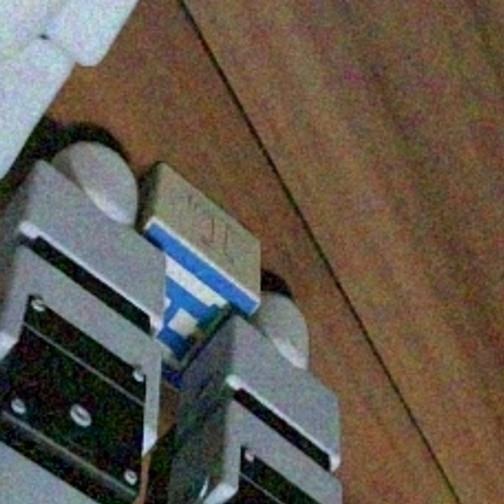

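>>> {"method": "execute_actions", "body": {
  "actions": [
    [[0,0,0,0,0,0,0.754,0.25,0.576,0.696,0.754,-0.17,0.576,0.696,-0.068,0,-0.299,-0.174,0.714,0.678,0.226,0.168,0.4,-0.85,0,0,0.05,0,0,0,0.754,-0.2,0.576,0.696,0.754,0.2,0.576,0.696,-0.068,0,-0.299,-0.174,0.714,0.678,0.226,0.168,0.4,-0.85]],
    [[0,0,0,0,0,0,0.754,0.25,0.576,0.696,0.754,-0.17,0.576,0.696,-0.068,0,-0.299,-0.174,0.714,0.678,0.226,0.168,0.4,-0.85,0,0,0.055,0,0,0,0.754,-0.2,0.576,0.696,0.754,0.2,0.576,0.696,-0.068,0,-0.299,-0.174,0.714,0.678,0.226,0.168,0.4,-0.85]],
    [[0,0,0,0,0,0,0.754,0.25,0.576,0.696,0.754,-0.17,0.576,0.696,-0.068,0,-0.299,-0.174,0.714,0.678,0.226,0.168,0.4,-0.85,0,0,0.06,0,0,0,0.754,-0.2,0.576,0.696,0.754,0.2,0.576,0.696,-0.068,0,-0.299,-0.174,0.714,0.678,0.226,0.168,0.4,-0.85]]
  ],
  "cameras": ["cam_right_wrist"]
}}

Scene clock: 1581.10 s.
left_arm: end_effector_position=(+0.1545, +0.3967, +0.2588) hand_goal=(+0.754, +0.250, +0.576, +0.696, +0.754, -0.170, +0.576, +0.696, -0.068, +0.000, -0.298, -0.174, +0.714, +0.678, +0.226, +0.168) hand_measured=(+0.752, +0.250, +0.576, +0.696, +0.752, -0.168, +0.576, +0.696, -0.058, +0.002, -0.292, -0.172, +0.714, +0.678, +0.222, +0.168) hand_current_ma=(-8, -1, +3, +0, -9, +6, +3, +0, +42, +5, +23, +12, -1, -3, -21, -2) hand_state=(goal, goal, goal, goal, goal, goal, goal, goal, goal, goal, goal, goal, goal, goal, goal, goal) hand_current_limit=0.40 hand_speed=-0.85 end_effector_quat_wxyz=(+0.017, +0.728, +0.685, -0.020) | right_arm: end_effector_position=(+0.4306, +0.4293, +0.1959) hand_goal=(+0.754, -0.200, +0.576, +0.696, +0.754, +0.200, +0.576, +0.696, -0.068, +0.000, -0.298, -0.174, +0.714, +0.678, +0.226, +0.168) hand_measured=(+0.754, +0.012, +0.574, +0.696, +0.750, -0.024, +0.574, +0.694, -0.054, +0.000, -0.292, -0.172, +0.714, +0.678, +0.222, +0.168) hand_current_ma=(+0, +385, +0, +0, +0, -385, +0, +0, +3, +0, +1, +0, +0, +0, +0, +0) hand_state=(goal, blocked, goal, goal, goal, blocked, goal, goal, goal, goal, goal, goal, goal, goal, goal, goal) hand_current_limit=0.40 hand_speed=-0.85 end_effector_quat_wxyz=(-0.002, +0.593, +0.805, -0.021)
Joint positions: left_arm=[1.396 1.379 1.358 -1.603 0.004 1.456] | right_arm=[0.893 1.809 1.713 -1.518 -0.003 0.592]
Joint torques (N m): left_arm=[0.38 -7.71 14.54 0.72 0.15 0.13] | right_arm=[-1.73 -17.96 13.94 -0.02 0.28 -0.16]
Motor temperatures (°C): left_arm=[25 30 73 22 23 24] | right_arm=[25 33 46 26 24 26]
Heat: left arm: hottest elbow 73 °C; right arm: hottest elbow 46 °C.
Hand target: left_arm +0.1604, +0.4100, +0.2702; +0.008, +0.734, +0.679, -0.006 | right_arm +0.4435, +0.4331, +0.2201; +0.000, +0.593, +0.805, +0.000
Off the commanded pose: left_arm 0.019 m, 2 deg | right_arm 0.028 m, 2 deg.
Step readings (end_effector_position of left_arm | right_arm):
0: (+0.1545, +0.3967, +0.2588) | (+0.4362, +0.4365, +0.1422)
1: (+0.1545, +0.3967, +0.2588) | (+0.4362, +0.4365, +0.1422)
2: (+0.1545, +0.3967, +0.2588) | (+0.4361, +0.4364, +0.1422)
4: (+0.1545, +0.3967, +0.2588) | (+0.4343, +0.4342, +0.1414)
8: (+0.1545, +0.3967, +0.2588) | (+0.4305, +0.4295, +0.1400)
15: (+0.1545, +0.3967, +0.2588) | (+0.4289, +0.4275, +0.1395)
16: (+0.1545, +0.3967, +0.2588) | (+0.4289, +0.4274, +0.1397)
17: (+0.1545, +0.3967, +0.2588) | (+0.4282, +0.4266, +0.1404)
19: (+0.1545, +0.3967, +0.2588) | (+0.4269, +0.4248, +0.1442)
23: (+0.1545, +0.3967, +0.2588) | (+0.4286, +0.4269, +0.1559)
30: (+0.1545, +0.3967, +0.2588) | (+0.4299, +0.4285, +0.1627)
31: (+0.1545, +0.3967, +0.2588) | (+0.4296, +0.4281, +0.1627)
32: (+0.1545, +0.3967, +0.2588) | (+0.4289, +0.4272, +0.1636)
34: (+0.1545, +0.3967, +0.2588) | (+0.4274, +0.4253, +0.1684)
38: (+0.1545, +0.3967, +0.2588) | (+0.4297, +0.4281, +0.1840)
45: (+0.1545, +0.3967, +0.2588) | (+0.4312, +0.4300, +0.1960)
Images, in order (width x height): cam_right_wrist 896x504.

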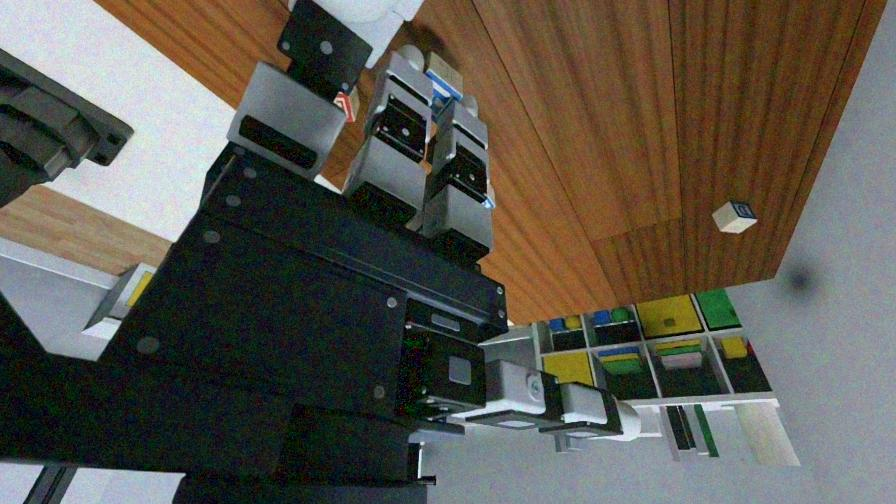

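>>> {"method": "execute_actions", "body": {
  "actions": [
    [[0,0,0,0,0,0,0.754,0.25,0.576,0.696,0.754,-0.17,0.576,0.696,-0.068,0,-0.299,-0.174,0.714,0.678,0.226,0.168,0.4,-0.85,-0.0278,-0.0398,0.01,0,0,0.0432,0.754,-0.2,0.576,0.696,0.754,0.2,0.576,0.696,-0.068,0,-0.299,-0.174,0.714,0.678,0.226,0.168,0.4,-0.85]],
    [[0,0,0,0,0,0,0.754,0.25,0.576,0.696,0.754,-0.17,0.576,0.696,-0.068,0,-0.299,-0.174,0.714,0.678,0.226,0.168,0.4,-0.85,-0.0278,-0.0398,0,0,0,0.0432,0.754,-0.2,0.576,0.696,0.754,0.2,0.576,0.696,-0.068,0,-0.299,-0.174,0.714,0.678,0.226,0.168,0.4,-0.85]],
    [[0,0,0,0,0,0,0.754,0.25,0.576,0.696,0.754,-0.17,0.576,0.696,-0.068,0,-0.299,-0.174,0.714,0.678,0.226,0.168,0.4,-0.85,-0.0278,-0.0398,0,0,0,0.0432,0.754,-0.2,0.576,0.696,0.754,0.2,0.576,0.696,-0.068,0,-0.299,-0.174,0.714,0.678,0.226,0.168,0.4,-0.85]],
    [[0,0,0,0,0,0,0.754,0.25,0.576,0.696,0.754,-0.17,0.576,0.696,-0.068,0,-0.299,-0.174,0.714,0.678,0.226,0.168,0.4,-0.85,-0.0278,-0.0398,0,0,0,0.0432,0.754,-0.2,0.576,0.696,0.754,0.2,0.576,0.696,-0.068,0,-0.299,-0.174,0.714,0.678,0.226,0.168,0.4,-0.85]],
    [[0,0,0,0,0,0,0.754,0.25,0.576,0.696,0.754,-0.17,0.576,0.696,-0.068,0,-0.299,-0.174,0.714,0.678,0.226,0.168,0.4,-0.85,-0.0278,-0.0398,0,0,0,0.0432,0.754,-0.2,0.576,0.696,0.754,0.2,0.576,0.696,-0.068,0,-0.299,-0.174,0.714,0.678,0.226,0.168,0.4,-0.85]],
    [[0,0,0,0,0,0,0.754,0.25,0.576,0.696,0.754,-0.17,0.576,0.696,-0.068,0,-0.299,-0.174,0.714,0.678,0.226,0.168,0.4,-0.85,-0.0278,-0.0398,0,0,0,0.0432,0.754,-0.2,0.576,0.696,0.754,0.2,0.576,0.696,-0.068,0,-0.299,-0.174,0.714,0.678,0.226,0.168,0.4,-0.85]],
    [[0,0,0,0,0,0,0.754,0.25,0.576,0.696,0.754,-0.17,0.576,0.696,-0.068,0,-0.299,-0.174,0.714,0.678,0.226,0.168,0.4,-0.85,-0.0278,-0.0398,0,0,0,0.0432,0.754,-0.2,0.576,0.696,0.754,0.2,0.576,0.696,-0.068,0,-0.299,-0.174,0.714,0.678,0.226,0.168,0.4,-0.85]],
    [[0,0,0,0,0,0,0.754,0.25,0.576,0.696,0.754,-0.17,0.576,0.696,-0.068,0,-0.299,-0.174,0.714,0.678,0.226,0.168,0.4,-0.85,-0.0278,-0.0398,0,0,0,0.0432,0.754,-0.2,0.576,0.696,0.754,0.2,0.576,0.696,-0.068,0,-0.299,-0.174,0.714,0.678,0.226,0.168,0.4,-0.85]],
    [[0,0,0,0,0,0,0.754,0.25,0.576,0.696,0.754,-0.17,0.576,0.696,-0.068,0,-0.299,-0.174,0.714,0.678,0.226,0.168,0.4,-0.85,-0.0278,-0.0398,0,0,0,0.0432,0.754,-0.2,0.576,0.696,0.754,0.2,0.576,0.696,-0.068,0,-0.299,-0.174,0.714,0.678,0.226,0.168,0.4,-0.85]]
  ],
  "cameras": ["cam_high", "cam_right_wrist"]
}}

>>> {"method": "zoom_image", "body": {
  "camera": "cam_high",
  "region": [430, 150, 540, 260]
}}

>>> {"method": "zoom_image", "body": {
  "camera": "cam_right_wrist",
  "region": [300, 0, 540, 160]
}}

Scene clock: 1611.53 s.
left_arm: end_effector_position=(+0.1545, +0.3967, +0.2588) hand_goal=(+0.754, +0.250, +0.576, +0.696, +0.754, -0.170, +0.576, +0.696, -0.068, +0.000, -0.298, -0.174, +0.714, +0.678, +0.226, +0.168) hand_measured=(+0.752, +0.250, +0.576, +0.696, +0.752, -0.168, +0.576, +0.696, -0.058, +0.002, -0.292, -0.172, +0.714, +0.678, +0.222, +0.168) hand_current_ma=(-8, -1, +3, +0, -9, +6, +3, +0, +42, +5, +23, +12, -1, -3, -21, -2) hand_state=(goal, goal, goal, goal, goal, goal, goal, goal, goal, goal, goal, goal, goal, goal, goal, goal) hand_current_limit=0.40 hand_speed=-0.85 end_effector_quat_wxyz=(+0.017, +0.728, +0.685, -0.020) | right_arm: end_effector_position=(+0.2959, +0.2230, +0.2249) hand_goal=(+0.754, -0.200, +0.576, +0.696, +0.754, +0.200, +0.576, +0.696, -0.068, +0.000, -0.298, -0.174, +0.714, +0.678, +0.226, +0.168) hand_measured=(+0.756, +0.012, +0.576, +0.696, +0.748, -0.024, +0.574, +0.694, -0.056, +0.000, -0.292, -0.172, +0.712, +0.678, +0.222, +0.168) hand_current_ma=(+0, +385, +0, +0, -1, -385, +0, +0, +3, +0, +1, +0, +0, +0, +0, +0) hand_state=(goal, blocked, goal, goal, goal, blocked, goal, goal, goal, goal, goal, goal, goal, goal, goal, goal) hand_current_limit=0.40 hand_speed=-0.85 end_effector_quat_wxyz=(+0.002, +0.026, +1.000, -0.001)
Joint positions: left_arm=[1.396 1.379 1.358 -1.603 0.004 1.456] | right_arm=[0.481 1.128 1.051 -1.49 0.003 -1.037]
Joint torques (N m): left_arm=[0.38 -7.59 14.56 0.76 0.16 0.15] | right_arm=[-1.67 -6.95 9.69 0.27 -0.23 -0.17]
Motor temperatures (°C): left_arm=[25 30 73 22 23 24] | right_arm=[25 33 49 26 24 26]
Heat: left arm: hottest elbow 73 °C; right arm: hottest elbow 49 °C.
Hand target: left_arm +0.1604, +0.4100, +0.2702; +0.008, +0.734, +0.679, -0.006 | right_arm +0.2934, +0.2183, +0.2261; +0.000, +0.025, +1.000, +0.000
Off the commanded pose: left_arm 0.019 m, 2 deg | right_arm 0.005 m, 0 deg.
Step readings (end_effector_position of left_arm | right_arm):
0: (+0.1545, +0.3967, +0.2588) | (+0.4306, +0.4293, +0.1959)
1: (+0.1545, +0.3967, +0.2588) | (+0.4306, +0.4295, +0.1959)
2: (+0.1545, +0.3967, +0.2588) | (+0.4307, +0.4299, +0.1968)
4: (+0.1545, +0.3967, +0.2588) | (+0.4288, +0.4278, +0.1987)
8: (+0.1545, +0.3967, +0.2588) | (+0.4230, +0.4166, +0.2094)
15: (+0.1545, +0.3967, +0.2588) | (+0.4238, +0.4115, +0.2290)
16: (+0.1545, +0.3967, +0.2588) | (+0.4236, +0.4116, +0.2286)
17: (+0.1545, +0.3967, +0.2588) | (+0.4225, +0.4105, +0.2268)
19: (+0.1545, +0.3967, +0.2588) | (+0.4163, +0.4042, +0.2196)
23: (+0.1545, +0.3967, +0.2588) | (+0.4052, +0.3897, +0.2110)
30: (+0.1545, +0.3967, +0.2588) | (+0.4065, +0.3868, +0.2206)
31: (+0.1545, +0.3967, +0.2588) | (+0.4065, +0.3869, +0.2211)
32: (+0.1545, +0.3967, +0.2588) | (+0.4056, +0.3861, +0.2208)
34: (+0.1545, +0.3967, +0.2588) | (+0.3998, +0.3804, +0.2176)
38: (+0.1545, +0.3967, +0.2588) | (+0.3898, +0.3663, +0.2151)
45: (+0.1545, +0.3967, +0.2588) | (+0.3910, +0.3626, +0.2232)
46: (+0.1545, +0.3967, +0.2588) | (+0.3906, +0.3629, +0.2227)
47: (+0.1545, +0.3967, +0.2588) | (+0.3897, +0.3621, +0.2217)
49: (+0.1545, +0.3967, +0.2588) | (+0.3837, +0.3570, +0.2175)
53: (+0.1545, +0.3967, +0.2588) | (+0.3745, +0.3427, +0.2145)
60: (+0.1545, +0.3967, +0.2588) | (+0.3749, +0.3384, +0.2230)
61: (+0.1545, +0.3967, +0.2588) | (+0.3742, +0.3387, +0.2229)
62: (+0.1545, +0.3967, +0.2588) | (+0.3733, +0.3381, +0.2220)
64: (+0.1545, +0.3967, +0.2588) | (+0.3675, +0.3331, +0.2183)
68: (+0.1545, +0.3967, +0.2588) | (+0.3594, +0.3191, +0.2160)
75: (+0.1545, +0.3967, +0.2588) | (+0.3593, +0.3150, +0.2235)
76: (+0.1545, +0.3967, +0.2588) | (+0.3586, +0.3152, +0.2232)
77: (+0.1545, +0.3967, +0.2588) | (+0.3577, +0.3144, +0.2225)
79: (+0.1545, +0.3967, +0.2588) | (+0.3519, +0.3098, +0.2191)
83: (+0.1545, +0.3967, +0.2588) | (+0.3447, +0.2959, +0.2176)
90: (+0.1545, +0.3967, +0.2588) | (+0.3439, +0.2919, +0.2239)
91: (+0.1545, +0.3967, +0.2588) | (+0.3433, +0.2921, +0.2237)
92: (+0.1545, +0.3967, +0.2588) | (+0.3424, +0.2912, +0.2231)
94: (+0.1545, +0.3967, +0.2588) | (+0.3371, +0.2868, +0.2203)
98: (+0.1545, +0.3967, +0.2588) | (+0.3309, +0.2733, +0.2193)
105: (+0.1545, +0.3967, +0.2588) | (+0.3295, +0.2693, +0.2247)
106: (+0.1545, +0.3967, +0.2588) | (+0.3289, +0.2695, +0.2247)
107: (+0.1545, +0.3967, +0.2588) | (+0.3280, +0.2686, +0.2240)
109: (+0.1545, +0.3967, +0.2588) | (+0.3233, +0.2643, +0.2219)
113: (+0.1545, +0.3967, +0.2588) | (+0.3163, +0.2501, +0.2208)
120: (+0.1545, +0.3967, +0.2588) | (+0.3139, +0.2460, +0.2249)
121: (+0.1545, +0.3967, +0.2588) | (+0.3133, +0.2461, +0.2248)
122: (+0.1545, +0.3967, +0.2588) | (+0.3124, +0.2452, +0.2245)
124: (+0.1545, +0.3967, +0.2588) | (+0.3079, +0.2405, +0.2226)
128: (+0.1545, +0.3967, +0.2588) | (+0.3012, +0.2264, +0.2218)
135: (+0.1545, +0.3967, +0.2588) | (+0.2979, +0.2223, +0.2249)
Images, in order (width x height): cam_high 896x504, cam_right_wrist 896x504.

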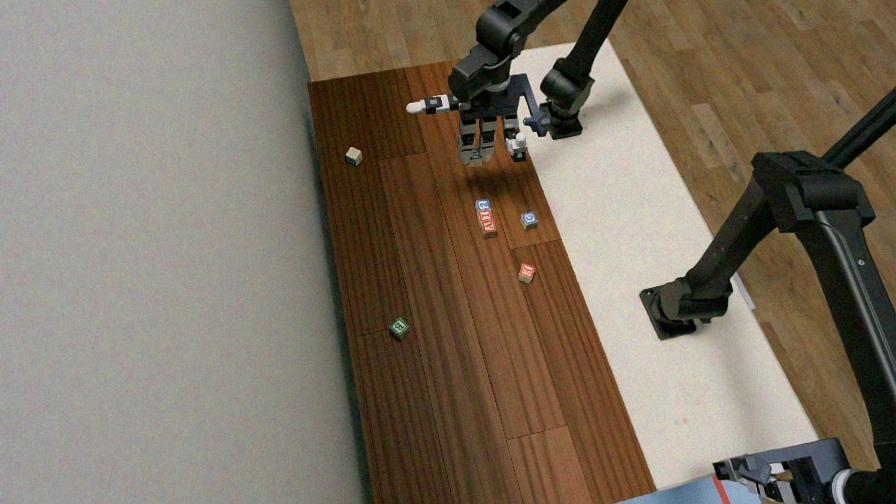

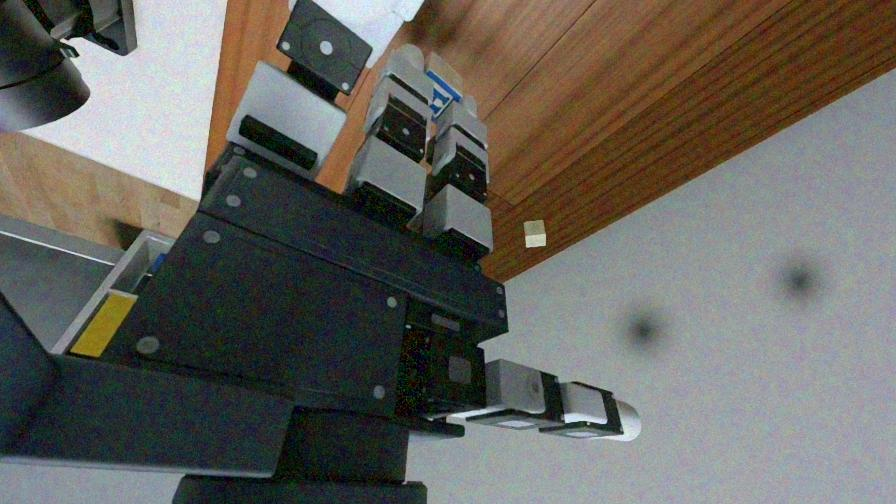

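Scaled by 4.582 from the camera's 896x504 image, which has a finer 1280x720 frame.

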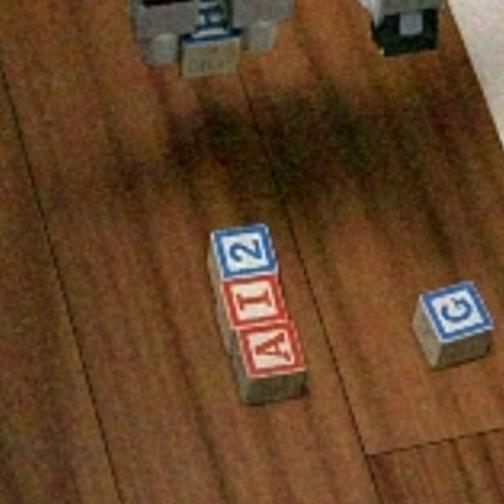

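Scaled by 2.100 from the camera's 896x504 image, which has a finer 1280x720 frame.

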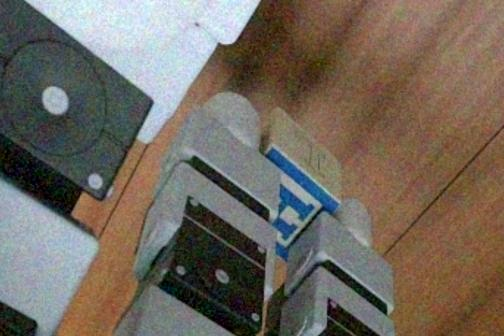

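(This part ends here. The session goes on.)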